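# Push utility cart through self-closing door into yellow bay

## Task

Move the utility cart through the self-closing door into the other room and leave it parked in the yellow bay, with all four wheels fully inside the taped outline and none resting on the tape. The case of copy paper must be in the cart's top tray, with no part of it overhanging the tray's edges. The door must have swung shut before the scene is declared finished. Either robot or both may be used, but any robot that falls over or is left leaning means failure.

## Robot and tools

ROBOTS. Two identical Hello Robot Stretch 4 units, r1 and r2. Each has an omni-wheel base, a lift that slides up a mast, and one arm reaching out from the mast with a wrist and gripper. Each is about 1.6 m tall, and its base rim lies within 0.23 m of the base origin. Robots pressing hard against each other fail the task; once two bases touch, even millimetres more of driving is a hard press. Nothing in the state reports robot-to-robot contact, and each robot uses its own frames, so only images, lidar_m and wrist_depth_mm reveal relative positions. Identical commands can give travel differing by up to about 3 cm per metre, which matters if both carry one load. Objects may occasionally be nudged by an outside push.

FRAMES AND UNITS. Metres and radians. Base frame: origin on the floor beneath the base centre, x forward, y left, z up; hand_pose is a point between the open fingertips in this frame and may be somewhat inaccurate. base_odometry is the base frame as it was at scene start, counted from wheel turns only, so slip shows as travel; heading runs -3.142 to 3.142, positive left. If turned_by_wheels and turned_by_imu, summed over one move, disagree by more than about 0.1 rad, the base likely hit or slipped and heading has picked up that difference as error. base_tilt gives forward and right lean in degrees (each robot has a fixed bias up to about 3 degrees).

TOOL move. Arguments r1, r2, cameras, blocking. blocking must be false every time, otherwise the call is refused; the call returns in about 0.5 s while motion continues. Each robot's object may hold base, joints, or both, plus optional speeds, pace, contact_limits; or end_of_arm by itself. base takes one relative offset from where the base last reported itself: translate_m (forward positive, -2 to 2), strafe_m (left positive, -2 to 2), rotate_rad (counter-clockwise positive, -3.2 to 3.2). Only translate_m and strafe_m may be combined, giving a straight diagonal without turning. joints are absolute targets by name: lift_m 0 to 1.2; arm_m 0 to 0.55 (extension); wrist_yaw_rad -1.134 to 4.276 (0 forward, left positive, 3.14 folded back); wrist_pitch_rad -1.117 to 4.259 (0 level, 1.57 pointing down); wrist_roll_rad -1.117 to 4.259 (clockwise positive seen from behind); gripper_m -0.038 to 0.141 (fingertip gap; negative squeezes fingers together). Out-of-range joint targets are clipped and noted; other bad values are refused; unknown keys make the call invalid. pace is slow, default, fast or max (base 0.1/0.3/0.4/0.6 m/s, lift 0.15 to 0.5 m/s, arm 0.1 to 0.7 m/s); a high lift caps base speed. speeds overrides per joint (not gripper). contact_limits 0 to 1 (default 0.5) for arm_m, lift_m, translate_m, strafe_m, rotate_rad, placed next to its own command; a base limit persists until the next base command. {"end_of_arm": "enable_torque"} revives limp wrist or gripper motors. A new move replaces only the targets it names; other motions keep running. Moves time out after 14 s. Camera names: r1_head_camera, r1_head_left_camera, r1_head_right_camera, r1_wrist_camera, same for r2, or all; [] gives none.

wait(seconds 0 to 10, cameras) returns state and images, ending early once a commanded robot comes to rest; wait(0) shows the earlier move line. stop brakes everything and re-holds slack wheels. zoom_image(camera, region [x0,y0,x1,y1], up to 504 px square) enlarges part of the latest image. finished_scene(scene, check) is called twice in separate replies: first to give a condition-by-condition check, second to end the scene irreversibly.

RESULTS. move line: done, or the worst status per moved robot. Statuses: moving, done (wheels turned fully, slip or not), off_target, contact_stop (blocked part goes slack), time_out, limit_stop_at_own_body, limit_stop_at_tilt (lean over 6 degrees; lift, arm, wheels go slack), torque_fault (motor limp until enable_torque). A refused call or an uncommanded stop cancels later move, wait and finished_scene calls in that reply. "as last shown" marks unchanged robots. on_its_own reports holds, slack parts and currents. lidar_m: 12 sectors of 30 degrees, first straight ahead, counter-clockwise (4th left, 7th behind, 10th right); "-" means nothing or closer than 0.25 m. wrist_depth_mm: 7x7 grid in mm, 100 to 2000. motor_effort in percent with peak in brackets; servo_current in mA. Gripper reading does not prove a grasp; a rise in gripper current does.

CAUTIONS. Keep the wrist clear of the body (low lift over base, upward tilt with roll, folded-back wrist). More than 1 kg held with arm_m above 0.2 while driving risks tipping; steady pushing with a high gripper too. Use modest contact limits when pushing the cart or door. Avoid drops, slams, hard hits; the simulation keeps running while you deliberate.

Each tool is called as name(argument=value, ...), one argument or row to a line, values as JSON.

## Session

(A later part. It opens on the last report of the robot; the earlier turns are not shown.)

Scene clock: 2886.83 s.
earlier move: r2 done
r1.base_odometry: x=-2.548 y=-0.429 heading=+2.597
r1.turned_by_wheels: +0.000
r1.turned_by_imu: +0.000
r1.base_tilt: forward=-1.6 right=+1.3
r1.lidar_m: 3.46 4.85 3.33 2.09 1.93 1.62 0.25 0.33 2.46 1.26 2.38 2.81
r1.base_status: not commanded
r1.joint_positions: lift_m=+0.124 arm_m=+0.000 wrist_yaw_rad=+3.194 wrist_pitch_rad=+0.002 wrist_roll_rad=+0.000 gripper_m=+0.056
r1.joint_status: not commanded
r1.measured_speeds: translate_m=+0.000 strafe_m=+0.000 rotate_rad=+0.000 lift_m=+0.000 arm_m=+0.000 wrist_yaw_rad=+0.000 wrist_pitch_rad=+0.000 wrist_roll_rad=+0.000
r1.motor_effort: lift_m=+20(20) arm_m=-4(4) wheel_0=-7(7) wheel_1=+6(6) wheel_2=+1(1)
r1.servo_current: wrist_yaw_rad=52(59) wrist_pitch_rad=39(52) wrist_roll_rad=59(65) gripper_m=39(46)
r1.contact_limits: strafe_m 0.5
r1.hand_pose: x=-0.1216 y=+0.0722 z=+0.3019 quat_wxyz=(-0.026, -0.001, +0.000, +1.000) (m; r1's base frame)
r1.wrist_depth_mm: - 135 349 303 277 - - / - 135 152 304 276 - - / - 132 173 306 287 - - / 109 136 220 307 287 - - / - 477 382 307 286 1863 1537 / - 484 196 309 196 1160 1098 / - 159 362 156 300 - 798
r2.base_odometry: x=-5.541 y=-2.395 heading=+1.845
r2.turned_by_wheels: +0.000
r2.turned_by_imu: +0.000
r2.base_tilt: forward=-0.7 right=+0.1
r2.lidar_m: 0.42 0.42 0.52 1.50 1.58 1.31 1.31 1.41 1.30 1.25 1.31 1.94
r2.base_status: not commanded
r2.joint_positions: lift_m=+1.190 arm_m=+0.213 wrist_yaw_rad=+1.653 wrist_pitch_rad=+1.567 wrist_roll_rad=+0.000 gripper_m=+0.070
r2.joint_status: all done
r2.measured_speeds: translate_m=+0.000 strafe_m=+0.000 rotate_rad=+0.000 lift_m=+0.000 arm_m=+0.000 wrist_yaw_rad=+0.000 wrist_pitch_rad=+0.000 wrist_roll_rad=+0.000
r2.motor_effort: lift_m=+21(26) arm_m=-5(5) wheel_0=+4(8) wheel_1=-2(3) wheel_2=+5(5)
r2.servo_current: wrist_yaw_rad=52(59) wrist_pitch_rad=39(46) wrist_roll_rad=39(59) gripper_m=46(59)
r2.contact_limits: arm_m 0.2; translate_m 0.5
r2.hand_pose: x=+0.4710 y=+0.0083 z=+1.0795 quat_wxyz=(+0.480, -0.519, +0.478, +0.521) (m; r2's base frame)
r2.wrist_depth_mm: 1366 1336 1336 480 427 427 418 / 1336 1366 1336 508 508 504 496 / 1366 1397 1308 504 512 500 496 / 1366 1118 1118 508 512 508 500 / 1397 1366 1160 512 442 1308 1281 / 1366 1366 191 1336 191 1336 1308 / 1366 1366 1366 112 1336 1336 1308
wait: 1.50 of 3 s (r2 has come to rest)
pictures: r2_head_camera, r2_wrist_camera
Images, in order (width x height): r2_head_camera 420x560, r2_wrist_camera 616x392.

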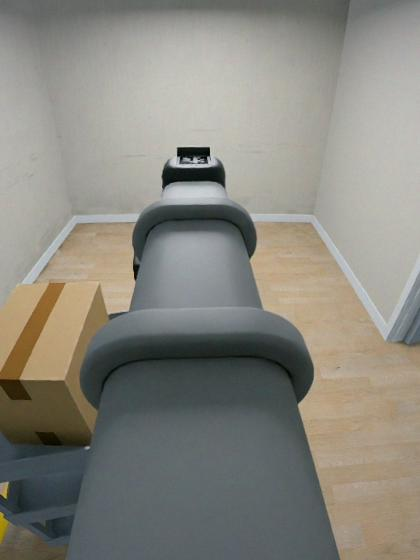

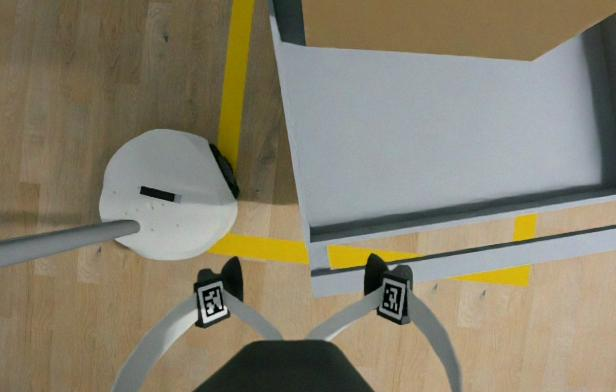

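move(
  blocking=false,
  cameras=[],
  r2={"base": {"translate_m": -0.4}, "joints": {"arm_m": 0.0}, "pace": "default"},
)

wait(
  seconds=4,
  cameras=["r2_head_camera"],
)

Scene clock: 2905.20 s.
move: r2 moving
r1.base_odometry: x=-2.548 y=-0.429 heading=+2.597
r1.turned_by_wheels: +0.000
r1.turned_by_imu: +0.000
r1.base_tilt: forward=-1.6 right=+1.3
r1.lidar_m: 3.47 4.83 3.29 2.16 1.92 1.61 0.25 0.32 2.47 1.27 2.41 2.79
r1.base_status: not commanded
r1.joint_positions: lift_m=+0.124 arm_m=+0.000 wrist_yaw_rad=+3.194 wrist_pitch_rad=+0.002 wrist_roll_rad=+0.000 gripper_m=+0.056
r1.joint_status: not commanded
r1.measured_speeds: translate_m=+0.000 strafe_m=+0.000 rotate_rad=+0.000 lift_m=+0.000 arm_m=+0.000 wrist_yaw_rad=+0.000 wrist_pitch_rad=+0.000 wrist_roll_rad=+0.000
r1.motor_effort: lift_m=+20(20) arm_m=-4(4) wheel_0=-7(7) wheel_1=+5(6) wheel_2=+1(1)
r1.servo_current: wrist_yaw_rad=52(52) wrist_pitch_rad=46(46) wrist_roll_rad=46(59) gripper_m=46(46)
r1.contact_limits: strafe_m 0.5
r1.hand_pose: x=-0.1216 y=+0.0722 z=+0.3019 quat_wxyz=(-0.026, -0.001, +0.000, +1.000) (m; r1's base frame)
r1.wrist_depth_mm: - 135 347 301 277 - - / - 135 152 306 276 - - / - 132 173 306 289 - - / 109 136 220 309 287 - - / - 477 382 307 286 1808 1537 / - 484 197 310 196 1138 1078 / - 159 359 156 300 - 809
r2.base_odometry: x=-5.533 y=-2.425 heading=+1.845
r2.turned_by_wheels: +0.000
r2.turned_by_imu: +0.000
r2.base_tilt: forward=-0.7 right=+0.1
r2.lidar_m: 0.46 0.44 0.55 1.49 1.56 1.34 1.28 1.35 1.30 1.25 1.33 1.94
r2.base_status: translate_m moving
r2.joint_positions: lift_m=+1.190 arm_m=+0.162 wrist_yaw_rad=+1.653 wrist_pitch_rad=+1.567 wrist_roll_rad=+0.000 gripper_m=+0.070
r2.joint_status: arm_m moving
r2.measured_speeds: translate_m=-0.121 strafe_m=+0.000 rotate_rad=+0.005 lift_m=+0.000 arm_m=-0.195 wrist_yaw_rad=+0.000 wrist_pitch_rad=+0.000 wrist_roll_rad=+0.000
r2.motor_effort: lift_m=+21(21) arm_m=-9(13) wheel_0=-5(10) wheel_1=-8(8) wheel_2=+12(13)
r2.servo_current: wrist_yaw_rad=46(59) wrist_pitch_rad=39(46) wrist_roll_rad=52(52) gripper_m=46(52)
r2.hand_pose: x=+0.4203 y=+0.0083 z=+1.0795 quat_wxyz=(+0.480, -0.519, +0.478, +0.521) (m; r2's base frame)
r2.wrist_depth_mm: 1336 1308 1336 1336 430 427 415 / 1366 1336 1308 1308 504 500 496 / 1336 1336 1336 1336 508 504 500 / 1366 1138 1118 1366 508 512 504 / 1366 1366 1118 1308 469 459 1336 / 1397 1308 192 1336 191 1281 1336 / 1366 1336 1366 112 1336 1308 1336
pictures: none
No camera images: "cameras" was empty.

Scene clock: 2907.50 s.
earlier move: r2 done
r1.base_odometry: x=-2.548 y=-0.429 heading=+2.597
r1.turned_by_wheels: +0.000
r1.turned_by_imu: +0.000
r1.base_tilt: forward=-1.6 right=+1.3
r1.lidar_m: 3.47 4.84 3.34 2.12 1.93 1.60 0.25 0.35 2.46 1.28 2.40 2.79
r1.base_status: not commanded
r1.joint_positions: lift_m=+0.124 arm_m=+0.000 wrist_yaw_rad=+3.194 wrist_pitch_rad=+0.002 wrist_roll_rad=+0.000 gripper_m=+0.056
r1.joint_status: not commanded
r1.measured_speeds: translate_m=+0.000 strafe_m=+0.000 rotate_rad=+0.000 lift_m=+0.000 arm_m=+0.000 wrist_yaw_rad=+0.000 wrist_pitch_rad=+0.000 wrist_roll_rad=+0.000
r1.motor_effort: lift_m=+19(20) arm_m=-4(4) wheel_0=-7(7) wheel_1=+6(6) wheel_2=+1(1)
r1.servo_current: wrist_yaw_rad=65(65) wrist_pitch_rad=33(52) wrist_roll_rad=39(59) gripper_m=46(46)
r1.contact_limits: strafe_m 0.5
r1.hand_pose: x=-0.1216 y=+0.0722 z=+0.3019 quat_wxyz=(-0.026, -0.001, +0.000, +1.000) (m; r1's base frame)
r1.wrist_depth_mm: - 135 349 303 277 - - / - 135 152 306 276 - - / - 132 174 306 289 - - / 109 136 220 307 287 - - / - 477 382 309 286 1808 1537 / - 484 197 309 196 1160 1118 / - 159 362 156 300 - 798
r2.base_odometry: x=-5.433 y=-2.780 heading=+1.845
r2.turned_by_wheels: +0.000
r2.turned_by_imu: +0.000
r2.base_tilt: forward=-0.7 right=+0.1
r2.lidar_m: 0.80 0.82 1.58 1.51 1.33 0.95 0.91 0.97 1.27 1.23 1.29 2.23
r2.base_status: done
r2.joint_positions: lift_m=+1.190 arm_m=+0.000 wrist_yaw_rad=+1.653 wrist_pitch_rad=+1.567 wrist_roll_rad=+0.000 gripper_m=+0.070
r2.joint_status: all done
r2.measured_speeds: translate_m=+0.000 strafe_m=+0.000 rotate_rad=+0.000 lift_m=+0.000 arm_m=+0.000 wrist_yaw_rad=+0.000 wrist_pitch_rad=+0.000 wrist_roll_rad=+0.000
r2.motor_effort: lift_m=+21(21) arm_m=-7(13) wheel_0=-3(12) wheel_1=-3(9) wheel_2=+2(14)
r2.servo_current: wrist_yaw_rad=52(59) wrist_pitch_rad=39(46) wrist_roll_rad=33(59) gripper_m=52(59)
r2.hand_pose: x=+0.2581 y=+0.0083 z=+1.0796 quat_wxyz=(+0.480, -0.519, +0.478, +0.521) (m; r2's base frame)
r2.wrist_depth_mm: 1336 1366 1336 1308 1308 1281 768 / 1336 1336 1308 1336 1336 1281 768 / 1308 1336 1118 1366 1281 1308 798 / 1366 1366 1138 1336 1336 1308 798 / 1397 1336 1138 1308 1308 1336 1281 / 480 1366 192 1366 192 1308 1308 / 1366 1366 1366 112 1366 1308 1336
wait: 2.30 of 4 s (r2 has come to rest)
pictures: r2_head_camera
Images, in order (width x height): r2_head_camera 420x560.

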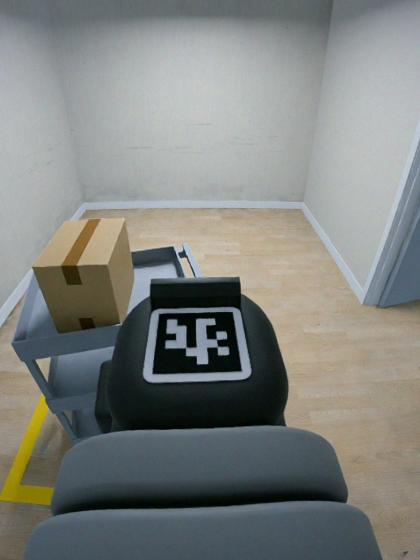

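move(
  blocking=false,
  cameras=[],
  r2={"base": {"strafe_m": 0.4}, "joints": {"lift_m": 0.5}},
)

wait(
  seconds=6,
  cameras=[],
)

wait(
  seconds=2,
  cameras=["r2_head_camera"],
)

Scene clock: 2917.43 s.
move: r2 moving
r1.base_odometry: x=-2.548 y=-0.429 heading=+2.597
r1.turned_by_wheels: +0.000
r1.turned_by_imu: +0.000
r1.base_tilt: forward=-1.6 right=+1.3
r1.lidar_m: 3.44 4.85 3.32 2.13 1.93 1.60 0.25 0.33 2.48 1.30 2.42 2.79
r1.base_status: not commanded
r1.joint_positions: lift_m=+0.124 arm_m=+0.000 wrist_yaw_rad=+3.194 wrist_pitch_rad=+0.002 wrist_roll_rad=+0.000 gripper_m=+0.056
r1.joint_status: not commanded
r1.measured_speeds: translate_m=+0.000 strafe_m=+0.000 rotate_rad=+0.000 lift_m=+0.000 arm_m=+0.000 wrist_yaw_rad=+0.000 wrist_pitch_rad=+0.000 wrist_roll_rad=+0.000
r1.motor_effort: lift_m=+20(20) arm_m=-4(4) wheel_0=-7(7) wheel_1=+6(6) wheel_2=+1(1)
r1.servo_current: wrist_yaw_rad=59(65) wrist_pitch_rad=33(46) wrist_roll_rad=39(72) gripper_m=46(46)
r1.contact_limits: strafe_m 0.5
r1.hand_pose: x=-0.1216 y=+0.0722 z=+0.3019 quat_wxyz=(-0.026, -0.001, +0.000, +1.000) (m; r1's base frame)
r1.wrist_depth_mm: - 135 349 303 277 - - / - 135 152 306 277 - - / - 132 173 306 287 - - / 109 136 220 307 287 - - / - 477 382 310 287 1808 1537 / - 484 197 310 195 1160 1118 / - 159 362 156 300 - 788
r2.base_odometry: x=-5.468 y=-2.790 heading=+1.845
r2.turned_by_wheels: +0.000
r2.turned_by_imu: +0.000
r2.base_tilt: forward=-0.6 right=+0.0
r2.lidar_m: 0.81 0.80 1.51 1.46 1.29 0.92 0.91 0.97 1.32 1.28 1.35 2.26
r2.base_status: strafe_m moving
r2.joint_positions: lift_m=+1.152 arm_m=+0.000 wrist_yaw_rad=+1.653 wrist_pitch_rad=+1.567 wrist_roll_rad=+0.000 gripper_m=+0.070
r2.joint_status: lift_m moving
r2.measured_speeds: translate_m=+0.001 strafe_m=+0.141 rotate_rad=-0.005 lift_m=-0.146 arm_m=+0.000 wrist_yaw_rad=+0.000 wrist_pitch_rad=+0.000 wrist_roll_rad=+0.000
r2.motor_effort: lift_m=+14(21) arm_m=-7(7) wheel_0=-7(11) wheel_1=+10(12) wheel_2=+1(3)
r2.servo_current: wrist_yaw_rad=46(52) wrist_pitch_rad=39(46) wrist_roll_rad=39(52) gripper_m=59(59)
r2.hand_pose: x=+0.2581 y=+0.0083 z=+1.0421 quat_wxyz=(+0.480, -0.519, +0.478, +0.521) (m; r2's base frame)
r2.wrist_depth_mm: 1308 1308 1281 1255 1281 1255 750 / 1308 1308 1308 1281 1281 1255 750 / 1308 1336 1098 1255 1281 1281 - / 1336 1308 1060 1281 1281 1281 - / 1336 1281 1078 1281 1308 1281 1281 / 477 1308 191 1308 190 1255 1281 / 1308 1308 1308 112 1308 1281 1308
pictures: none
No camera images: "cameras" was empty.

Scene clock: 2920.50 s.
earlier move: r2 done
r1.base_odometry: x=-2.548 y=-0.429 heading=+2.597
r1.turned_by_wheels: +0.000
r1.turned_by_imu: +0.000
r1.base_tilt: forward=-1.5 right=+1.3
r1.lidar_m: 3.48 4.83 3.29 2.14 1.93 1.61 0.25 0.33 2.44 1.26 2.40 2.81
r1.base_status: not commanded
r1.joint_positions: lift_m=+0.124 arm_m=+0.000 wrist_yaw_rad=+3.194 wrist_pitch_rad=+0.002 wrist_roll_rad=+0.000 gripper_m=+0.056
r1.joint_status: not commanded
r1.measured_speeds: translate_m=+0.000 strafe_m=+0.000 rotate_rad=+0.000 lift_m=+0.000 arm_m=+0.000 wrist_yaw_rad=+0.000 wrist_pitch_rad=+0.000 wrist_roll_rad=+0.000
r1.motor_effort: lift_m=+20(20) arm_m=-4(4) wheel_0=-7(7) wheel_1=+6(6) wheel_2=+1(1)
r1.servo_current: wrist_yaw_rad=52(72) wrist_pitch_rad=46(52) wrist_roll_rad=52(72) gripper_m=39(52)
r1.contact_limits: strafe_m 0.5
r1.hand_pose: x=-0.1216 y=+0.0722 z=+0.3019 quat_wxyz=(-0.026, -0.001, +0.000, +1.000) (m; r1's base frame)
r1.wrist_depth_mm: - 135 349 303 278 - - / - 135 152 304 277 - - / - 132 173 307 287 - - / 109 136 220 307 287 - - / - 473 382 309 286 1808 1537 / - 484 197 310 196 1160 1118 / - 160 362 156 301 - 798
r2.base_odometry: x=-5.818 y=-2.888 heading=+1.845
r2.turned_by_wheels: +0.000
r2.turned_by_imu: +0.001
r2.base_tilt: forward=-0.7 right=+0.1
r2.lidar_m: 0.71 1.56 1.17 1.10 1.17 0.96 0.84 0.96 1.36 1.63 1.73 0.82
r2.base_status: done
r2.joint_positions: lift_m=+0.500 arm_m=+0.000 wrist_yaw_rad=+1.653 wrist_pitch_rad=+1.567 wrist_roll_rad=+0.000 gripper_m=+0.070
r2.joint_status: all done
r2.measured_speeds: translate_m=+0.000 strafe_m=+0.000 rotate_rad=+0.000 lift_m=+0.000 arm_m=+0.000 wrist_yaw_rad=+0.000 wrist_pitch_rad=+0.000 wrist_roll_rad=+0.000
r2.motor_effort: lift_m=+14(21) arm_m=-7(7) wheel_0=+0(13) wheel_1=+0(12) wheel_2=+0(3)
r2.servo_current: wrist_yaw_rad=52(65) wrist_pitch_rad=39(52) wrist_roll_rad=59(59) gripper_m=46(59)
r2.hand_pose: x=+0.2581 y=+0.0083 z=+0.3901 quat_wxyz=(+0.480, -0.519, +0.478, +0.521) (m; r2's base frame)
r2.wrist_depth_mm: 627 615 621 615 615 609 603 / 410 407 621 621 615 603 603 / 410 410 415 621 609 615 609 / 413 407 410 627 609 609 609 / 413 413 410 627 621 603 615 / 415 415 192 627 190 615 615 / 421 415 640 112 627 615 615
wait: 3.07 of 6 s (r2 has come to rest)
pictures: none
No camera images: "cameras" was empty.

Scene clock: 2922.50 s.
r1.base_odometry: x=-2.548 y=-0.429 heading=+2.597
r1.turned_by_wheels: +0.000
r1.turned_by_imu: +0.000
r1.base_tilt: forward=-1.5 right=+1.3
r1.lidar_m: 3.46 4.83 3.29 2.10 1.93 1.62 0.25 0.35 2.47 1.24 2.42 2.80
r1.base_status: not commanded
r1.joint_positions: lift_m=+0.124 arm_m=+0.000 wrist_yaw_rad=+3.194 wrist_pitch_rad=+0.002 wrist_roll_rad=+0.000 gripper_m=+0.056
r1.joint_status: not commanded
r1.measured_speeds: translate_m=+0.000 strafe_m=+0.000 rotate_rad=+0.000 lift_m=+0.000 arm_m=+0.000 wrist_yaw_rad=+0.000 wrist_pitch_rad=+0.000 wrist_roll_rad=+0.000
r1.motor_effort: lift_m=+20(20) arm_m=-4(4) wheel_0=-7(7) wheel_1=+6(6) wheel_2=+1(1)
r1.servo_current: wrist_yaw_rad=52(72) wrist_pitch_rad=52(52) wrist_roll_rad=33(72) gripper_m=39(52)
r1.contact_limits: strafe_m 0.5
r1.hand_pose: x=-0.1216 y=+0.0722 z=+0.3019 quat_wxyz=(-0.026, -0.001, +0.000, +1.000) (m; r1's base frame)
r1.wrist_depth_mm: - 135 349 301 277 - - / - 135 152 304 277 - - / - 132 173 306 289 - - / 109 136 220 307 286 - - / - 477 379 309 287 1808 1576 / - 480 197 310 196 1160 1118 / - 160 364 156 300 - 788
r2.base_odometry: x=-5.818 y=-2.888 heading=+1.845
r2.turned_by_wheels: +0.000
r2.turned_by_imu: +0.000
r2.base_tilt: forward=-0.7 right=+0.1
r2.lidar_m: 0.70 1.54 1.11 1.09 1.15 0.94 0.87 0.96 1.39 1.62 1.71 0.84
r2.base_status: done
r2.joint_positions: lift_m=+0.500 arm_m=+0.000 wrist_yaw_rad=+1.653 wrist_pitch_rad=+1.567 wrist_roll_rad=+0.000 gripper_m=+0.070
r2.joint_status: all done
r2.measured_speeds: translate_m=+0.000 strafe_m=+0.000 rotate_rad=+0.000 lift_m=+0.000 arm_m=+0.000 wrist_yaw_rad=+0.000 wrist_pitch_rad=+0.000 wrist_roll_rad=+0.000
r2.motor_effort: lift_m=+14(21) arm_m=-7(7) wheel_0=-1(13) wheel_1=+0(12) wheel_2=+0(3)
r2.servo_current: wrist_yaw_rad=59(65) wrist_pitch_rad=39(52) wrist_roll_rad=46(59) gripper_m=52(59)
r2.hand_pose: x=+0.2581 y=+0.0083 z=+0.3901 quat_wxyz=(+0.480, -0.519, +0.478, +0.521) (m; r2's base frame)
r2.wrist_depth_mm: 627 621 621 609 615 603 603 / 410 407 621 621 609 609 603 / 413 407 413 615 621 603 603 / 415 413 410 627 621 609 603 / 415 410 407 627 627 615 603 / 418 413 192 627 190 621 621 / 424 415 627 112 621 615 615
wait: 2.00 s; at rest by 0.27 s
pictures: r2_head_camera
Images, in order (width x height): r2_head_camera 420x560.

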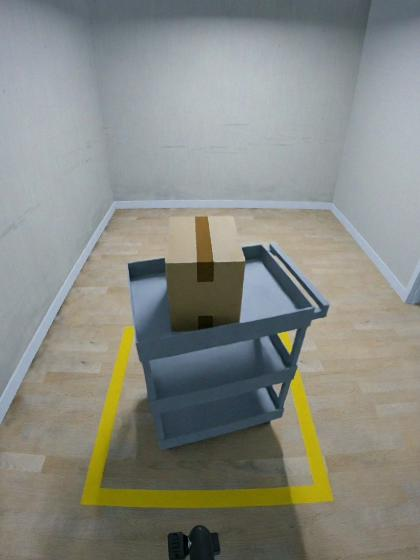

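zoom_image(
  camera="r2_head_camera",
  region=[80, 310, 340, 520],
)

Scaled by 1.938 from the camera's 420x560 image, which has a finer 1200x1600 frame.

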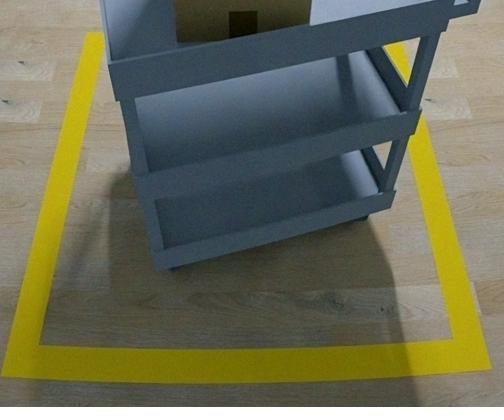

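move(
  blocking=false,
  cameras=[],
  r1={"base": {"translate_m": 0.113, "strafe_m": -0.876}, "pace": "slow"},
  r2={"base": {"strafe_m": 0.45}},
)

wait(
  seconds=2,
  cameras=["r2_head_right_camera"],
)

Scene clock: 2957.67 s.
move: r1 moving; r2 moving
r1.base_odometry: x=-2.543 y=-0.417 heading=+2.597
r1.turned_by_wheels: +0.000
r1.turned_by_imu: -0.001
r1.base_tilt: forward=-1.6 right=+1.2
r1.lidar_m: 3.46 4.85 3.30 2.16 1.95 1.59 0.25 0.33 2.46 1.27 2.43 2.78
r1.base_status: translate_m moving; strafe_m moving
r1.joint_positions: lift_m=+0.124 arm_m=+0.000 wrist_yaw_rad=+3.194 wrist_pitch_rad=+0.002 wrist_roll_rad=+0.000 gripper_m=+0.056
r1.joint_status: not commanded
r1.measured_speeds: translate_m=+0.006 strafe_m=-0.054 rotate_rad=-0.001 lift_m=+0.000 arm_m=+0.000 wrist_yaw_rad=+0.000 wrist_pitch_rad=+0.000 wrist_roll_rad=+0.000
r1.motor_effort: lift_m=+20(20) arm_m=-3(4) wheel_0=+4(7) wheel_1=-7(7) wheel_2=+0(1)
r1.servo_current: wrist_yaw_rad=39(59) wrist_pitch_rad=39(46) wrist_roll_rad=33(65) gripper_m=46(46)
r1.hand_pose: x=-0.1216 y=+0.0722 z=+0.3019 quat_wxyz=(-0.026, -0.001, +0.000, +1.000) (m; r1's base frame)
r1.wrist_depth_mm: - 135 351 303 277 - - / - 135 152 306 276 - - / - 132 174 307 276 - - / 109 136 230 307 278 - - / - 466 382 309 279 1863 1708 / - 488 197 312 196 1138 1098 / - 452 364 156 286 - 798
r2.base_odometry: x=-5.853 y=-2.898 heading=+1.845
r2.turned_by_wheels: +0.000
r2.turned_by_imu: +0.001
r2.base_tilt: forward=-0.7 right=+0.1
r2.lidar_m: 0.71 1.51 1.11 1.06 1.13 0.96 0.89 0.94 1.38 1.67 1.76 0.82
r2.base_status: strafe_m moving
r2.joint_positions: lift_m=+0.500 arm_m=+0.000 wrist_yaw_rad=+1.653 wrist_pitch_rad=+1.567 wrist_roll_rad=+0.000 gripper_m=+0.070
r2.joint_status: not commanded
r2.measured_speeds: translate_m=-0.001 strafe_m=+0.140 rotate_rad=+0.007 lift_m=+0.000 arm_m=+0.000 wrist_yaw_rad=+0.000 wrist_pitch_rad=+0.000 wrist_roll_rad=+0.000
r2.motor_effort: lift_m=+14(14) arm_m=-7(7) wheel_0=-10(14) wheel_1=+11(11) wheel_2=+0(2)
r2.servo_current: wrist_yaw_rad=52(59) wrist_pitch_rad=39(46) wrist_roll_rad=52(59) gripper_m=46(52)
r2.hand_pose: x=+0.2581 y=+0.0083 z=+0.3901 quat_wxyz=(+0.480, -0.519, +0.478, +0.521) (m; r2's base frame)
r2.wrist_depth_mm: 627 615 621 621 603 609 603 / 413 407 621 609 609 615 603 / 410 410 413 615 621 609 609 / 413 410 407 627 621 615 609 / 413 413 407 621 615 615 615 / 418 415 191 621 190 615 615 / 421 415 634 112 615 621 621
pictures: none
No camera images: "cameras" was empty.

Scene clock: 2959.67 s.
earlier move: r1 moving; r2 moving
r1.base_odometry: x=-2.466 y=-0.243 heading=+2.597
r1.turned_by_wheels: +0.000
r1.turned_by_imu: -0.001
r1.base_tilt: forward=-1.6 right=+1.3
r1.lidar_m: 3.24 4.95 3.59 2.34 0.25 0.25 0.25 0.46 1.15 1.07 2.13 2.61
r1.base_status: translate_m moving; strafe_m moving
r1.joint_positions: lift_m=+0.124 arm_m=+0.000 wrist_yaw_rad=+3.194 wrist_pitch_rad=+0.002 wrist_roll_rad=+0.000 gripper_m=+0.056
r1.joint_status: not commanded
r1.measured_speeds: translate_m=+0.014 strafe_m=-0.100 rotate_rad=-0.003 lift_m=+0.000 arm_m=+0.000 wrist_yaw_rad=+0.000 wrist_pitch_rad=+0.000 wrist_roll_rad=+0.000
r1.motor_effort: lift_m=+20(20) arm_m=-4(4) wheel_0=+0(7) wheel_1=-5(8) wheel_2=-1(3)
r1.servo_current: wrist_yaw_rad=39(65) wrist_pitch_rad=39(46) wrist_roll_rad=46(72) gripper_m=39(46)
r1.hand_pose: x=-0.1216 y=+0.0722 z=+0.3019 quat_wxyz=(-0.026, -0.001, +0.000, +1.000) (m; r1's base frame)
r1.wrist_depth_mm: - 135 399 325 257 213 193 / - 135 152 329 259 215 190 / - 132 173 330 262 216 190 / 109 136 230 332 263 216 192 / 137 - 455 334 257 217 193 / 1255 1229 195 338 202 218 193 / - 768 424 156 266 208 193
r2.base_odometry: x=-6.251 y=-3.010 heading=+1.845
r2.turned_by_wheels: +0.000
r2.turned_by_imu: +0.000
r2.base_tilt: forward=-0.6 right=+0.1
r2.lidar_m: 0.86 0.95 0.69 0.65 0.68 0.93 0.90 0.94 1.32 2.08 1.22 0.75
r2.base_status: strafe_m moving
r2.joint_positions: lift_m=+0.500 arm_m=+0.000 wrist_yaw_rad=+1.653 wrist_pitch_rad=+1.567 wrist_roll_rad=+0.000 gripper_m=+0.070
r2.joint_status: not commanded
r2.measured_speeds: translate_m=+0.000 strafe_m=+0.016 rotate_rad=+0.000 lift_m=+0.000 arm_m=+0.000 wrist_yaw_rad=+0.000 wrist_pitch_rad=+0.000 wrist_roll_rad=+0.000
r2.motor_effort: lift_m=+14(14) arm_m=-7(7) wheel_0=-3(14) wheel_1=+2(11) wheel_2=+0(2)
r2.servo_current: wrist_yaw_rad=46(59) wrist_pitch_rad=39(52) wrist_roll_rad=33(59) gripper_m=52(59)
r2.hand_pose: x=+0.2581 y=+0.0083 z=+0.3901 quat_wxyz=(+0.480, -0.519, +0.478, +0.521) (m; r2's base frame)
r2.wrist_depth_mm: 634 615 621 621 615 603 603 / 410 407 615 615 609 603 615 / 410 407 410 621 609 603 603 / 410 410 410 621 621 615 609 / 415 413 410 621 615 615 615 / 415 415 192 621 190 615 609 / 418 418 634 112 627 621 609
wait: 2.00 s; no rest
pictures: r2_head_right_camera
Images, in order (width x height): r2_head_right_camera 420x672.

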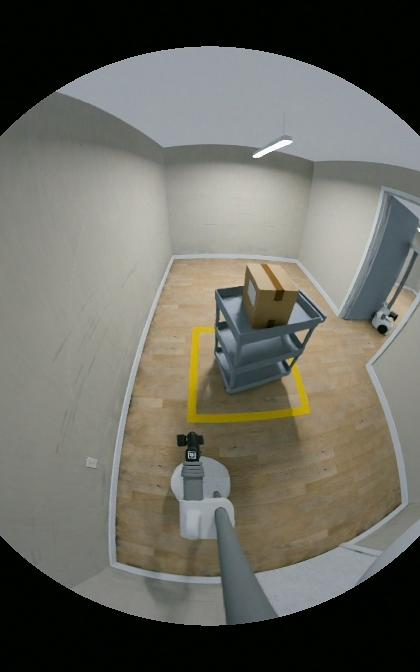

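move(
  blocking=false,
  cameras=[],
  r2={"base": {"rotate_rad": -0.45}},
)

wait(
  seconds=2,
  cameras=["r2_head_camera", "r2_head_right_camera"],
)

Scene clock: 2966.33 s.
earlier move: r1 moving; r2 done
move: r2 moving
r1.base_odometry: x=-2.198 y=+0.361 heading=+2.597
r1.turned_by_wheels: +0.000
r1.turned_by_imu: -0.005
r1.base_tilt: forward=-1.6 right=+1.3
r1.lidar_m: 2.55 5.12 4.58 3.35 0.25 0.28 0.93 1.92 0.51 0.63 1.26 2.03
r1.base_status: translate_m moving; strafe_m moving
r1.joint_positions: lift_m=+0.124 arm_m=+0.000 wrist_yaw_rad=+3.194 wrist_pitch_rad=+0.002 wrist_roll_rad=+0.000 gripper_m=+0.056
r1.joint_status: not commanded
r1.measured_speeds: translate_m=+0.008 strafe_m=-0.065 rotate_rad=-0.004 lift_m=+0.000 arm_m=+0.000 wrist_yaw_rad=+0.000 wrist_pitch_rad=+0.000 wrist_roll_rad=+0.000
r1.motor_effort: lift_m=+20(20) arm_m=-4(4) wheel_0=-2(5) wheel_1=+3(4) wheel_2=-4(5)
r1.servo_current: wrist_yaw_rad=52(72) wrist_pitch_rad=46(52) wrist_roll_rad=46(52) gripper_m=39(46)
r1.hand_pose: x=-0.1216 y=+0.0722 z=+0.3019 quat_wxyz=(-0.026, -0.001, +0.000, +1.000) (m; r1's base frame)
r1.wrist_depth_mm: - 135 - - 445 266 - / - 135 146 - 521 270 190 / - 132 173 - 539 297 190 / 109 136 219 - 477 277 193 / 137 - - - 484 278 195 / 1255 1229 196 1205 197 279 195 / - 820 759 809 492 240 -
r2.base_odometry: x=-6.251 y=-3.010 heading=+1.594
r2.turned_by_wheels: -0.251
r2.turned_by_imu: -0.243
r2.base_tilt: forward=-0.7 right=+0.0
r2.lidar_m: 0.72 1.27 0.77 0.66 0.67 0.81 0.91 0.89 1.02 2.01 2.09 0.85
r2.base_status: rotate_rad moving
r2.joint_positions: lift_m=+0.500 arm_m=+0.000 wrist_yaw_rad=+1.653 wrist_pitch_rad=+1.567 wrist_roll_rad=+0.000 gripper_m=+0.070
r2.joint_status: not commanded
r2.measured_speeds: translate_m=+0.000 strafe_m=-0.001 rotate_rad=-0.940 lift_m=+0.000 arm_m=+0.000 wrist_yaw_rad=+0.000 wrist_pitch_rad=+0.000 wrist_roll_rad=+0.000
r2.motor_effort: lift_m=+14(14) arm_m=-7(7) wheel_0=+7(9) wheel_1=+8(10) wheel_2=+9(11)
r2.servo_current: wrist_yaw_rad=33(59) wrist_pitch_rad=39(46) wrist_roll_rad=46(59) gripper_m=52(52)
r2.hand_pose: x=+0.2581 y=+0.0083 z=+0.3901 quat_wxyz=(+0.480, -0.519, +0.478, +0.521) (m; r2's base frame)
r2.wrist_depth_mm: 627 634 621 615 615 603 603 / 413 410 621 615 609 603 603 / 410 410 410 621 621 609 609 / 413 413 410 621 621 609 609 / 415 413 407 627 615 609 609 / 418 413 192 627 190 615 609 / 418 415 634 112 627 621 615
pictures: none
No camera images: "cameras" was empty.

Scene clock: 2967.07 s.
earlier move: r1 moving; r2 done
r1.base_odometry: x=-2.191 y=+0.378 heading=+2.597
r1.turned_by_wheels: +0.000
r1.turned_by_imu: +0.000
r1.base_tilt: forward=-1.6 right=+1.3
r1.lidar_m: 2.53 5.06 4.61 3.29 0.25 0.29 0.98 1.88 0.48 0.61 1.24 2.04
r1.base_status: translate_m moving; strafe_m moving
r1.joint_positions: lift_m=+0.124 arm_m=+0.000 wrist_yaw_rad=+3.194 wrist_pitch_rad=+0.002 wrist_roll_rad=+0.000 gripper_m=+0.056
r1.joint_status: not commanded
r1.measured_speeds: translate_m=+0.000 strafe_m=+0.000 rotate_rad=+0.000 lift_m=+0.000 arm_m=+0.000 wrist_yaw_rad=+0.000 wrist_pitch_rad=+0.000 wrist_roll_rad=+0.000
r1.motor_effort: lift_m=+19(20) arm_m=-4(4) wheel_0=-1(5) wheel_1=+5(6) wheel_2=-3(5)
r1.servo_current: wrist_yaw_rad=52(72) wrist_pitch_rad=46(52) wrist_roll_rad=52(52) gripper_m=39(46)
r1.hand_pose: x=-0.1216 y=+0.0722 z=+0.3019 quat_wxyz=(-0.026, -0.001, +0.000, +1.000) (m; r1's base frame)
r1.wrist_depth_mm: - 135 - - 480 300 - / - 135 146 - 496 278 195 / - 132 173 - 508 285 195 / 109 136 219 - 517 287 197 / 137 - - - 525 291 198 / 1255 1229 197 1205 197 293 199 / - 820 759 798 539 246 199
r2.base_odometry: x=-6.251 y=-3.010 heading=+1.396
r2.turned_by_wheels: -0.198
r2.turned_by_imu: -0.193
r2.base_tilt: forward=-0.7 right=+0.1
r2.lidar_m: 0.74 1.04 0.87 0.70 0.67 0.73 0.94 0.90 0.93 1.46 2.09 1.08
r2.base_status: done
r2.joint_positions: lift_m=+0.500 arm_m=+0.000 wrist_yaw_rad=+1.653 wrist_pitch_rad=+1.567 wrist_roll_rad=+0.000 gripper_m=+0.070
r2.joint_status: not commanded
r2.measured_speeds: translate_m=+0.000 strafe_m=+0.000 rotate_rad=+0.000 lift_m=+0.000 arm_m=+0.000 wrist_yaw_rad=+0.000 wrist_pitch_rad=+0.000 wrist_roll_rad=+0.000
r2.motor_effort: lift_m=+14(14) arm_m=-7(7) wheel_0=+3(9) wheel_1=+4(10) wheel_2=+3(11)
r2.servo_current: wrist_yaw_rad=52(59) wrist_pitch_rad=33(46) wrist_roll_rad=39(59) gripper_m=46(59)
r2.hand_pose: x=+0.2581 y=+0.0083 z=+0.3901 quat_wxyz=(+0.480, -0.519, +0.478, +0.521) (m; r2's base frame)
r2.wrist_depth_mm: 627 627 621 615 615 603 - / 410 407 621 621 609 603 609 / 415 410 415 621 609 609 609 / 413 410 410 615 621 615 603 / 415 413 407 621 615 615 609 / 415 410 192 621 189 615 615 / 421 418 640 112 615 621 621
wait: 0.73 of 2 s (r2 has come to rest)
pictures: r2_head_camera, r2_head_right_camera
Images, in order (width x height): r2_head_camera 420x560, r2_head_right_camera 420x672.

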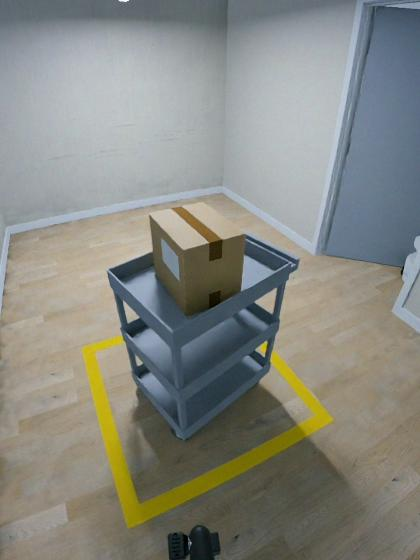

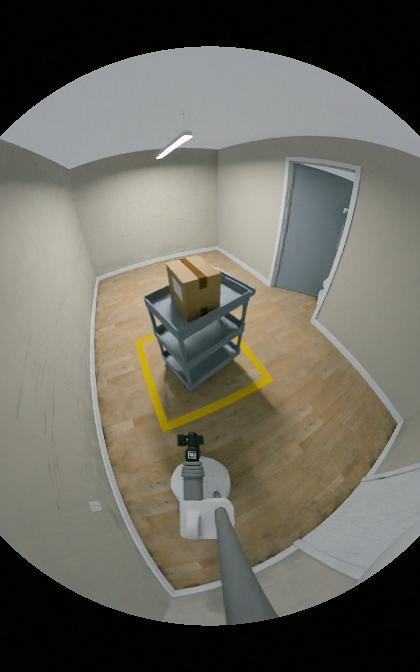

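zoom_image(
  camera="r2_head_camera",
  region=[70, 310, 350, 540],
)

Scaled by 1.800 from the camera's 420x560 image, which has a finer 1200x1600 frame.

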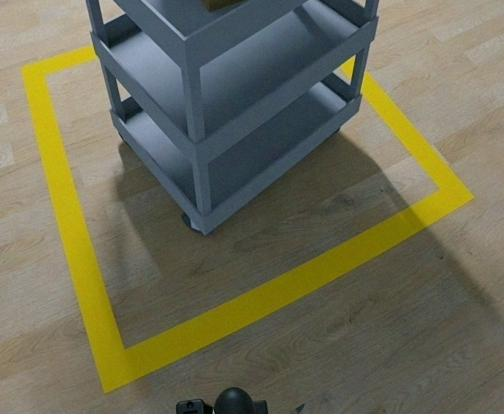

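move(
  blocking=false,
  cameras=[],
  r1={"base": {"strafe_m": -0.195}, "pace": "slow"},
)

wait(
  seconds=4,
  cameras=["r1_head_left_camera", "r2_head_right_camera"],
)

Scene clock: 2993.30 s.
earlier move: r1 done
move: r1 moving
r1.base_odometry: x=-2.183 y=+0.391 heading=+2.597
r1.turned_by_wheels: +0.000
r1.turned_by_imu: +0.000
r1.base_tilt: forward=-1.6 right=+1.3
r1.lidar_m: 2.53 5.01 4.63 3.33 0.25 0.31 0.98 1.93 0.46 0.60 1.19 2.02
r1.base_status: strafe_m moving
r1.joint_positions: lift_m=+0.124 arm_m=+0.000 wrist_yaw_rad=+3.194 wrist_pitch_rad=+0.002 wrist_roll_rad=+0.000 gripper_m=+0.056
r1.joint_status: not commanded
r1.measured_speeds: translate_m=+0.000 strafe_m=-0.055 rotate_rad=+0.002 lift_m=+0.000 arm_m=+0.000 wrist_yaw_rad=+0.000 wrist_pitch_rad=+0.000 wrist_roll_rad=+0.000
r1.motor_effort: lift_m=+19(20) arm_m=-4(4) wheel_0=+5(6) wheel_1=+0(4) wheel_2=+0(2)
r1.servo_current: wrist_yaw_rad=39(52) wrist_pitch_rad=39(46) wrist_roll_rad=39(52) gripper_m=39(46)
r1.hand_pose: x=-0.1216 y=+0.0722 z=+0.3019 quat_wxyz=(-0.026, -0.001, +0.000, +1.000) (m; r1's base frame)
r1.wrist_depth_mm: - 135 - - 508 285 - / - 135 146 - 1025 286 196 / - 132 174 - 1042 293 198 / 109 136 219 - 1098 296 201 / 137 - - - 1060 297 202 / 1255 1255 196 1229 196 298 202 / - 820 759 798 788 251 202
r2.base_odometry: x=-6.251 y=-3.010 heading=+1.396
r2.turned_by_wheels: +0.000
r2.turned_by_imu: +0.000
r2.base_tilt: forward=-0.7 right=+0.1
r2.lidar_m: 0.74 1.03 0.85 0.67 0.65 0.73 0.94 0.91 0.96 1.41 2.09 1.07
r2.base_status: not commanded
r2.joint_positions: lift_m=+0.500 arm_m=+0.000 wrist_yaw_rad=+1.653 wrist_pitch_rad=+1.567 wrist_roll_rad=+0.000 gripper_m=+0.070
r2.joint_status: not commanded
r2.measured_speeds: translate_m=+0.000 strafe_m=+0.000 rotate_rad=+0.000 lift_m=+0.000 arm_m=+0.000 wrist_yaw_rad=+0.000 wrist_pitch_rad=+0.000 wrist_roll_rad=+0.000
r2.motor_effort: lift_m=+14(14) arm_m=-7(7) wheel_0=+3(3) wheel_1=+4(4) wheel_2=+3(4)
r2.servo_current: wrist_yaw_rad=46(59) wrist_pitch_rad=46(46) wrist_roll_rad=46(52) gripper_m=52(52)
r2.hand_pose: x=+0.2581 y=+0.0083 z=+0.3901 quat_wxyz=(+0.480, -0.519, +0.478, +0.521) (m; r2's base frame)
r2.wrist_depth_mm: 627 621 621 609 609 609 - / 410 407 621 621 609 603 603 / 413 407 413 615 615 615 609 / 410 407 404 621 615 621 615 / 415 413 410 627 615 609 609 / 418 413 192 634 190 621 615 / 421 413 634 112 621 621 609
pictures: none
No camera images: "cameras" was empty.

Scene clock: 2995.90 s.
earlier move: r1 done
r1.base_odometry: x=-2.090 y=+0.545 heading=+2.598
r1.turned_by_wheels: +0.000
r1.turned_by_imu: -0.001
r1.base_tilt: forward=-1.6 right=+1.2
r1.lidar_m: 2.33 4.68 4.84 0.25 0.25 0.39 3.61 0.34 0.35 0.45 0.93 1.87
r1.base_status: done
r1.joint_positions: lift_m=+0.124 arm_m=+0.000 wrist_yaw_rad=+3.194 wrist_pitch_rad=+0.002 wrist_roll_rad=+0.000 gripper_m=+0.056
r1.joint_status: not commanded
r1.measured_speeds: translate_m=+0.000 strafe_m=+0.000 rotate_rad=+0.000 lift_m=+0.000 arm_m=+0.000 wrist_yaw_rad=+0.000 wrist_pitch_rad=+0.000 wrist_roll_rad=+0.000
r1.motor_effort: lift_m=+20(20) arm_m=-4(4) wheel_0=+0(6) wheel_1=+5(7) wheel_2=+0(2)
r1.servo_current: wrist_yaw_rad=33(72) wrist_pitch_rad=39(52) wrist_roll_rad=59(65) gripper_m=46(46)
r1.hand_pose: x=-0.1216 y=+0.0722 z=+0.3019 quat_wxyz=(-0.026, -0.001, +0.000, +1.000) (m; r1's base frame)
r1.wrist_depth_mm: - 135 - - - 394 231 / - 135 146 - - 399 235 / - 132 174 - - 410 239 / 109 136 220 - - 421 243 / 137 - - - - 433 244 / 1138 1255 196 1205 196 433 245 / 759 820 750 798 798 364 244
r2.base_odometry: x=-6.251 y=-3.010 heading=+1.396
r2.turned_by_wheels: +0.000
r2.turned_by_imu: +0.000
r2.base_tilt: forward=-0.7 right=+0.1
r2.lidar_m: 0.72 1.00 0.87 0.66 0.65 0.73 0.93 0.90 0.96 1.46 2.08 1.10
r2.base_status: not commanded
r2.joint_positions: lift_m=+0.500 arm_m=+0.000 wrist_yaw_rad=+1.653 wrist_pitch_rad=+1.567 wrist_roll_rad=+0.000 gripper_m=+0.070
r2.joint_status: not commanded
r2.measured_speeds: translate_m=+0.000 strafe_m=+0.000 rotate_rad=+0.000 lift_m=+0.000 arm_m=+0.000 wrist_yaw_rad=+0.000 wrist_pitch_rad=+0.000 wrist_roll_rad=+0.000
r2.motor_effort: lift_m=+14(14) arm_m=-7(7) wheel_0=+3(3) wheel_1=+4(4) wheel_2=+3(4)
r2.servo_current: wrist_yaw_rad=46(65) wrist_pitch_rad=39(46) wrist_roll_rad=46(59) gripper_m=52(59)
r2.hand_pose: x=+0.2581 y=+0.0083 z=+0.3901 quat_wxyz=(+0.480, -0.519, +0.478, +0.521) (m; r2's base frame)
r2.wrist_depth_mm: 627 621 609 615 609 609 - / 413 410 615 615 609 609 609 / 413 410 410 621 609 609 603 / 413 410 410 627 621 609 609 / 413 410 410 621 621 615 609 / 418 413 192 621 190 615 609 / 424 415 634 112 627 615 615
wait: 2.60 of 4 s (r1 has come to rest)
pictures: r1_head_left_camera, r2_head_right_camera
Images, in order (width x height): r1_head_left_camera 420x672, r2_head_right_camera 420x672.

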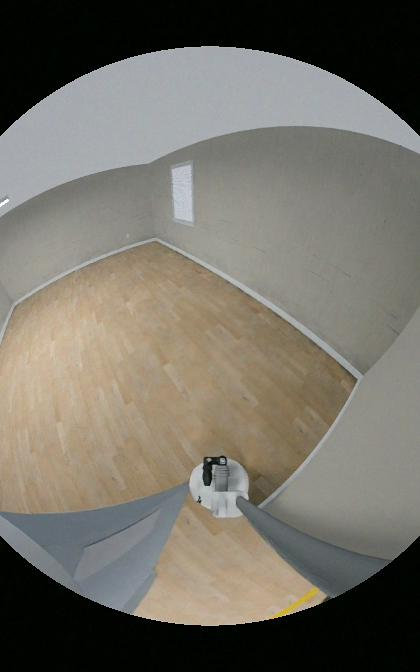

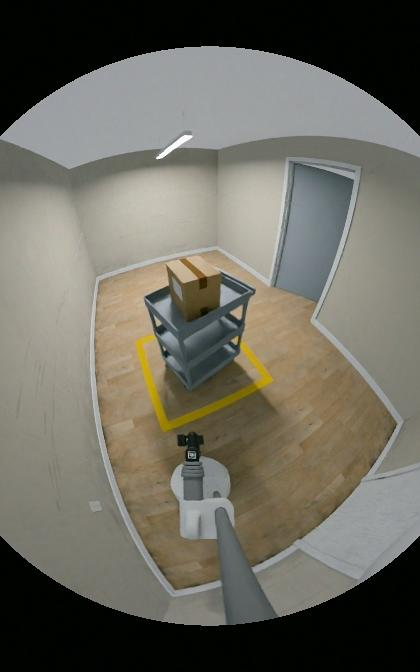

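move(
  blocking=false,
  cameras=[],
  r1={"base": {"translate_m": 0.31, "strafe_m": -0.34}, "pace": "slow"},
)

wait(
  seconds=6,
  cameras=["r1_head_left_camera", "r2_head_right_camera"],
)

Scene clock: 3005.57 s.
move: r1 moving
r1.base_odometry: x=-2.092 y=+0.558 heading=+2.598
r1.turned_by_wheels: +0.000
r1.turned_by_imu: +0.000
r1.base_tilt: forward=-1.6 right=+1.2
r1.lidar_m: 2.31 4.63 4.90 3.15 0.25 0.36 3.62 0.31 0.37 0.43 0.93 1.84
r1.base_status: translate_m moving; strafe_m moving
r1.joint_positions: lift_m=+0.124 arm_m=+0.000 wrist_yaw_rad=+3.194 wrist_pitch_rad=+0.002 wrist_roll_rad=+0.000 gripper_m=+0.056
r1.joint_status: not commanded
r1.measured_speeds: translate_m=+0.034 strafe_m=-0.037 rotate_rad=+0.000 lift_m=+0.000 arm_m=+0.000 wrist_yaw_rad=+0.000 wrist_pitch_rad=+0.000 wrist_roll_rad=+0.000
r1.motor_effort: lift_m=+20(20) arm_m=-4(4) wheel_0=+4(6) wheel_1=+1(5) wheel_2=-5(5)
r1.servo_current: wrist_yaw_rad=39(59) wrist_pitch_rad=39(46) wrist_roll_rad=52(59) gripper_m=33(46)
r1.hand_pose: x=-0.1216 y=+0.0722 z=+0.3019 quat_wxyz=(-0.026, -0.001, +0.000, +1.000) (m; r1's base frame)
r1.wrist_depth_mm: - 135 - - - 384 220 / - 135 146 - - 392 226 / - 132 174 - - 407 258 / 109 136 219 - - 427 234 / 137 - - - - 535 236 / 436 1229 196 1205 196 433 236 / 480 820 768 809 788 359 236
r2.base_odometry: x=-6.251 y=-3.010 heading=+1.396
r2.turned_by_wheels: +0.000
r2.turned_by_imu: +0.000
r2.base_tilt: forward=-0.7 right=+0.0
r2.lidar_m: 0.75 1.04 0.87 0.66 0.65 0.74 0.93 0.91 0.98 1.46 2.09 1.06
r2.base_status: not commanded
r2.joint_positions: lift_m=+0.500 arm_m=+0.000 wrist_yaw_rad=+1.653 wrist_pitch_rad=+1.567 wrist_roll_rad=+0.000 gripper_m=+0.070
r2.joint_status: not commanded
r2.measured_speeds: translate_m=+0.000 strafe_m=+0.000 rotate_rad=+0.000 lift_m=+0.000 arm_m=+0.000 wrist_yaw_rad=+0.000 wrist_pitch_rad=+0.000 wrist_roll_rad=+0.000
r2.motor_effort: lift_m=+14(14) arm_m=-7(7) wheel_0=+3(3) wheel_1=+4(5) wheel_2=+3(3)
r2.servo_current: wrist_yaw_rad=59(59) wrist_pitch_rad=46(46) wrist_roll_rad=46(52) gripper_m=52(52)
r2.hand_pose: x=+0.2581 y=+0.0083 z=+0.3901 quat_wxyz=(+0.480, -0.519, +0.478, +0.521) (m; r2's base frame)
r2.wrist_depth_mm: 621 627 615 609 615 609 - / 415 407 621 621 603 603 597 / 413 410 413 621 615 603 603 / 418 410 410 627 615 615 609 / 415 410 413 621 621 615 609 / 418 410 191 621 190 609 615 / 418 415 640 112 621 627 621
pictures: none
No camera images: "cameras" was empty.

Scene clock: 3010.93 s.
earlier move: r1 done
r1.base_odometry: x=-2.179 y=+0.996 heading=+2.598
r1.turned_by_wheels: +0.000
r1.turned_by_imu: -0.002
r1.base_tilt: forward=-1.6 right=+1.2
r1.lidar_m: 1.75 3.52 5.43 3.61 3.30 0.62 0.39 0.37 0.38 0.46 1.00 1.41
r1.base_status: done
r1.joint_positions: lift_m=+0.124 arm_m=+0.000 wrist_yaw_rad=+3.194 wrist_pitch_rad=+0.002 wrist_roll_rad=+0.000 gripper_m=+0.056
r1.joint_status: not commanded
r1.measured_speeds: translate_m=+0.000 strafe_m=+0.000 rotate_rad=+0.000 lift_m=+0.000 arm_m=+0.000 wrist_yaw_rad=+0.000 wrist_pitch_rad=+0.000 wrist_roll_rad=+0.000
r1.motor_effort: lift_m=+20(20) arm_m=-4(4) wheel_0=+4(8) wheel_1=-2(6) wheel_2=-3(6)
r1.servo_current: wrist_yaw_rad=39(65) wrist_pitch_rad=46(52) wrist_roll_rad=46(72) gripper_m=39(52)
r1.hand_pose: x=-0.1216 y=+0.0722 z=+0.3019 quat_wxyz=(-0.026, -0.001, +0.000, +1.000) (m; r1's base frame)
r1.wrist_depth_mm: - 135 - 691 - - - / - 135 136 683 - - - / - 132 174 683 - - - / 109 135 201 683 - - - / - - - 691 - - - / - - 190 699 195 1042 1098 / - - 185 156 788 - 788
r2.base_odometry: x=-6.251 y=-3.010 heading=+1.396
r2.turned_by_wheels: +0.000
r2.turned_by_imu: +0.001
r2.base_tilt: forward=-0.7 right=+0.1
r2.lidar_m: 0.75 1.04 0.88 0.69 0.64 0.73 0.93 0.91 0.93 1.47 2.07 1.10
r2.base_status: not commanded
r2.joint_positions: lift_m=+0.500 arm_m=+0.000 wrist_yaw_rad=+1.653 wrist_pitch_rad=+1.567 wrist_roll_rad=+0.000 gripper_m=+0.070
r2.joint_status: not commanded
r2.measured_speeds: translate_m=+0.000 strafe_m=+0.000 rotate_rad=+0.000 lift_m=+0.000 arm_m=+0.000 wrist_yaw_rad=+0.000 wrist_pitch_rad=+0.000 wrist_roll_rad=+0.000
r2.motor_effort: lift_m=+14(14) arm_m=-7(8) wheel_0=+3(3) wheel_1=+4(5) wheel_2=+3(4)
r2.servo_current: wrist_yaw_rad=46(65) wrist_pitch_rad=46(52) wrist_roll_rad=52(59) gripper_m=52(59)
r2.hand_pose: x=+0.2581 y=+0.0083 z=+0.3901 quat_wxyz=(+0.480, -0.519, +0.478, +0.521) (m; r2's base frame)
r2.wrist_depth_mm: 627 615 615 609 609 609 - / 410 410 621 621 615 609 597 / 413 410 410 615 621 609 609 / 413 413 410 621 615 615 615 / 418 413 413 621 609 615 609 / 413 415 193 627 190 615 609 / 418 418 634 112 627 621 621
wait: 5.37 of 6 s (r1 has come to rest)
pictures: r1_head_left_camera, r2_head_right_camera
Images, in order (width x height): r1_head_left_camera 420x672, r2_head_right_camera 420x672.

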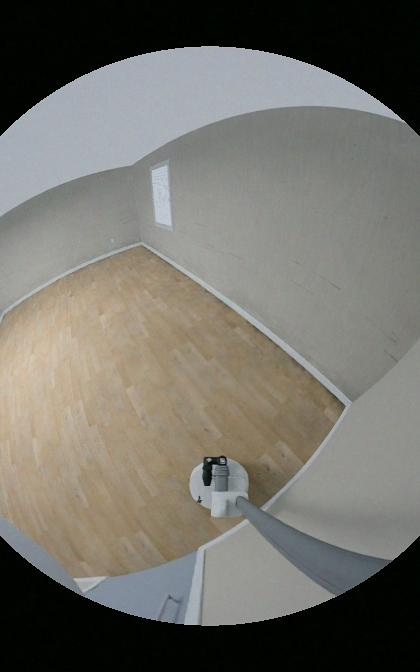

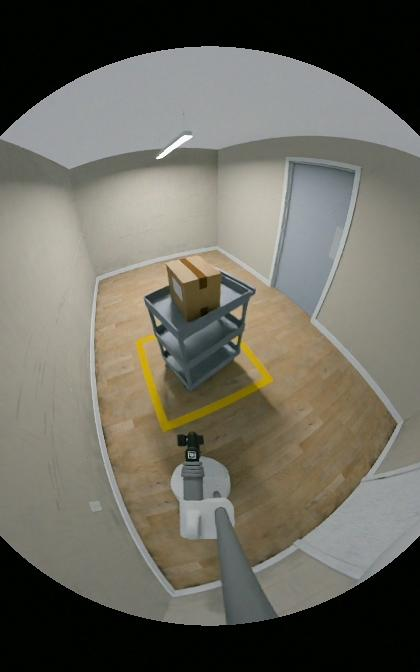

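wait(
  seconds=6,
  cameras=["r1_head_left_camera", "r2_head_right_camera", "r2_head_camera"],
)

zoom_image(
  camera="r2_head_right_camera",
  region=[250, 140, 390, 340],
)

zoom_image(
  camera="r1_head_left_camera",
  region=[0, 480, 300, 640],
)

zoom_image(
  camera="r2_head_camera",
  region=[80, 190, 340, 460],
)

Scene clock: 3020.63 s.
r1.base_odometry: x=-2.179 y=+0.996 heading=+2.598
r1.turned_by_wheels: +0.000
r1.turned_by_imu: -0.001
r1.base_tilt: forward=-1.6 right=+1.3
r1.lidar_m: 1.76 3.53 5.44 3.60 3.29 0.64 0.39 0.37 0.38 0.50 0.97 1.40
r1.base_status: done
r1.joint_positions: lift_m=+0.124 arm_m=+0.000 wrist_yaw_rad=+3.194 wrist_pitch_rad=+0.002 wrist_roll_rad=+0.000 gripper_m=+0.056
r1.joint_status: not commanded
r1.measured_speeds: translate_m=+0.000 strafe_m=+0.000 rotate_rad=+0.000 lift_m=+0.000 arm_m=+0.000 wrist_yaw_rad=+0.000 wrist_pitch_rad=+0.000 wrist_roll_rad=+0.000
r1.motor_effort: lift_m=+20(20) arm_m=-4(4) wheel_0=+4(8) wheel_1=-2(6) wheel_2=-3(6)
r1.servo_current: wrist_yaw_rad=59(65) wrist_pitch_rad=39(52) wrist_roll_rad=46(72) gripper_m=46(52)
r1.hand_pose: x=-0.1216 y=+0.0722 z=+0.3019 quat_wxyz=(-0.026, -0.001, +0.000, +1.000) (m; r1's base frame)
r1.wrist_depth_mm: - 135 - 683 - - - / - 135 136 683 - - - / - 132 174 683 - - - / 109 136 200 699 - - - / - - - 691 - - - / - - 190 699 195 1042 1098 / - - 186 156 788 - 788
r2.base_odometry: x=-6.251 y=-3.010 heading=+1.396
r2.turned_by_wheels: +0.000
r2.turned_by_imu: +0.001
r2.base_tilt: forward=-0.7 right=+0.0
r2.lidar_m: 0.74 1.03 0.88 0.64 0.65 0.74 0.93 0.88 0.96 1.46 2.09 1.11
r2.base_status: not commanded
r2.joint_positions: lift_m=+0.500 arm_m=+0.000 wrist_yaw_rad=+1.653 wrist_pitch_rad=+1.567 wrist_roll_rad=+0.000 gripper_m=+0.070
r2.joint_status: not commanded
r2.measured_speeds: translate_m=+0.000 strafe_m=+0.000 rotate_rad=+0.000 lift_m=+0.000 arm_m=+0.000 wrist_yaw_rad=+0.000 wrist_pitch_rad=+0.000 wrist_roll_rad=+0.000
r2.motor_effort: lift_m=+14(14) arm_m=-7(8) wheel_0=+3(3) wheel_1=+4(5) wheel_2=+3(4)
r2.servo_current: wrist_yaw_rad=46(65) wrist_pitch_rad=39(52) wrist_roll_rad=52(59) gripper_m=46(59)
r2.hand_pose: x=+0.2581 y=+0.0083 z=+0.3901 quat_wxyz=(+0.480, -0.519, +0.478, +0.521) (m; r2's base frame)
r2.wrist_depth_mm: 621 621 615 615 615 609 - / 410 404 621 615 615 609 609 / 413 410 413 615 615 609 603 / 413 407 404 627 615 609 615 / 415 410 410 621 615 609 609 / 415 413 192 621 190 621 609 / 421 415 634 112 627 615 615
wait: 6.00 s; at rest from the start
pictures: r1_head_left_camera, r2_head_camera, r2_head_right_camera
Images, in order (width x height): r1_head_left_camera 420x672, r2_head_camera 420x560, r2_head_right_camera 420x672.

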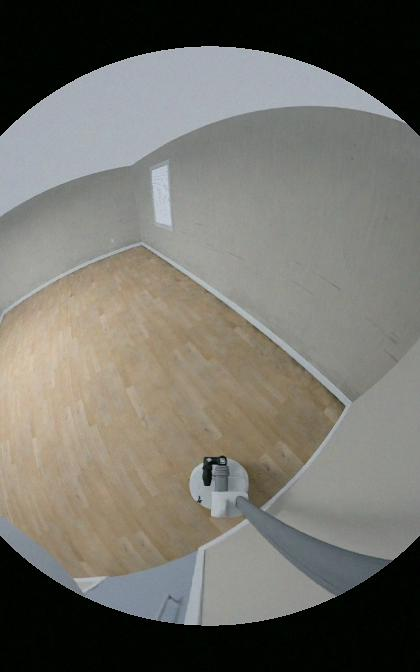

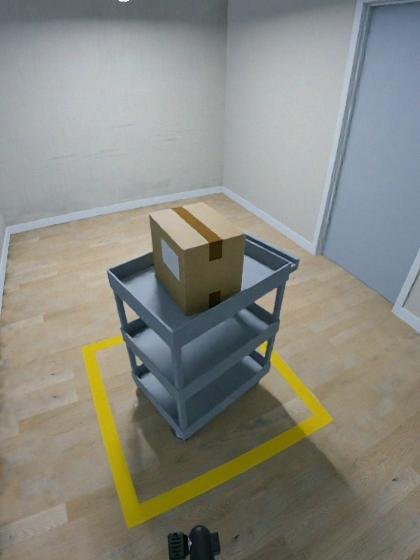

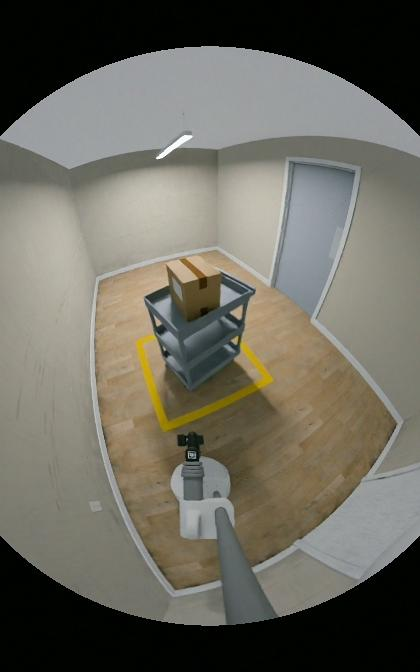

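Scaled by 2.520 from the camera's 420x672 image, which has a finer 600x960 frame.

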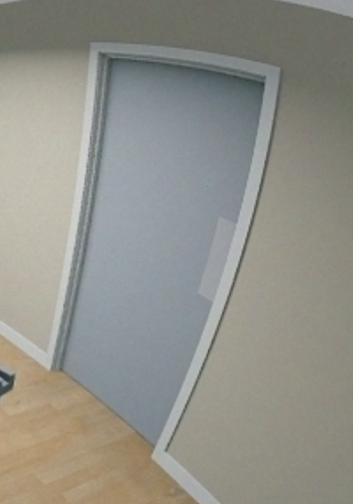

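Scaled by 1.680 from the camera's 420x672 image, which has a finer 600x960 frame.

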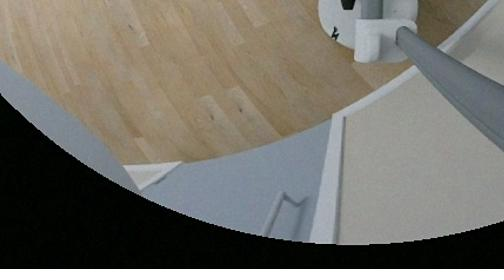

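Scaled by 1.867 from the camera's 420x560 image, which has a finer 1200x1600 frame.

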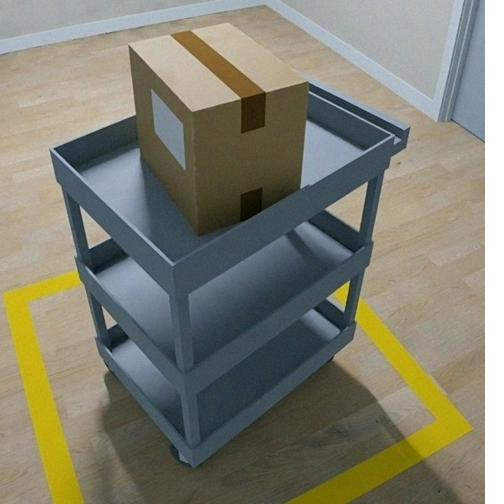

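finished_scene(
  scene=2,
  check="Cart in bay: r2 head camera from the left side (2922 s) and from the front-left (2967 s, 3020 s) shows the whole lower shelf and the FL, RL and FR wheels well inside the tape inner edges (gaps about 0.15 m or more); the RR wheel is hidden, but from the shelf's rectangle it lies >0.2 m inside the right and rear tape, and the wrist picture at 2886 s showed the right-rear tape corner clear of the tray's rear. Cart released and not moving since. Box: sits level in the top tray, bottom on the tray floor behind the rims, all sides inside the walls (rotated about 12 deg, no overhang). Door: both r2's fisheye (panel flush in frame, even, no gap) and r1's view from the cart room show it shut and not moving for >6 s. Robots: both upright, tilts at their start values, no contact with cart or door. What cannot be seen: the RR wheel directly; latch state of the door.",
)

This call ended nothing. Check each condition that your pictures could not show: look closer or test it, and mend what is not met. Then call finished_scene again.

finished_scene(
  scene=2,
  check="Wheels: worked out from floor positions in the last head image: FL about 0.24 m from the front tape and 0.21 m from the left tape; FR about 0.13 m from the front tape; RL about 0.16 m from the rear tape and 0.29 m from the left; RR (hidden, from the shelf rectangle) about 0.26 m from the rear tape and 0.27 m from the right. All well inside, none on tape. Box level on the tray floor, within the tray walls. Door flush in its frame seen from both rooms and still for more than 6 s. Both robots upright, at rest, not touching cart or door.",
)

The scene is finished: the task was done.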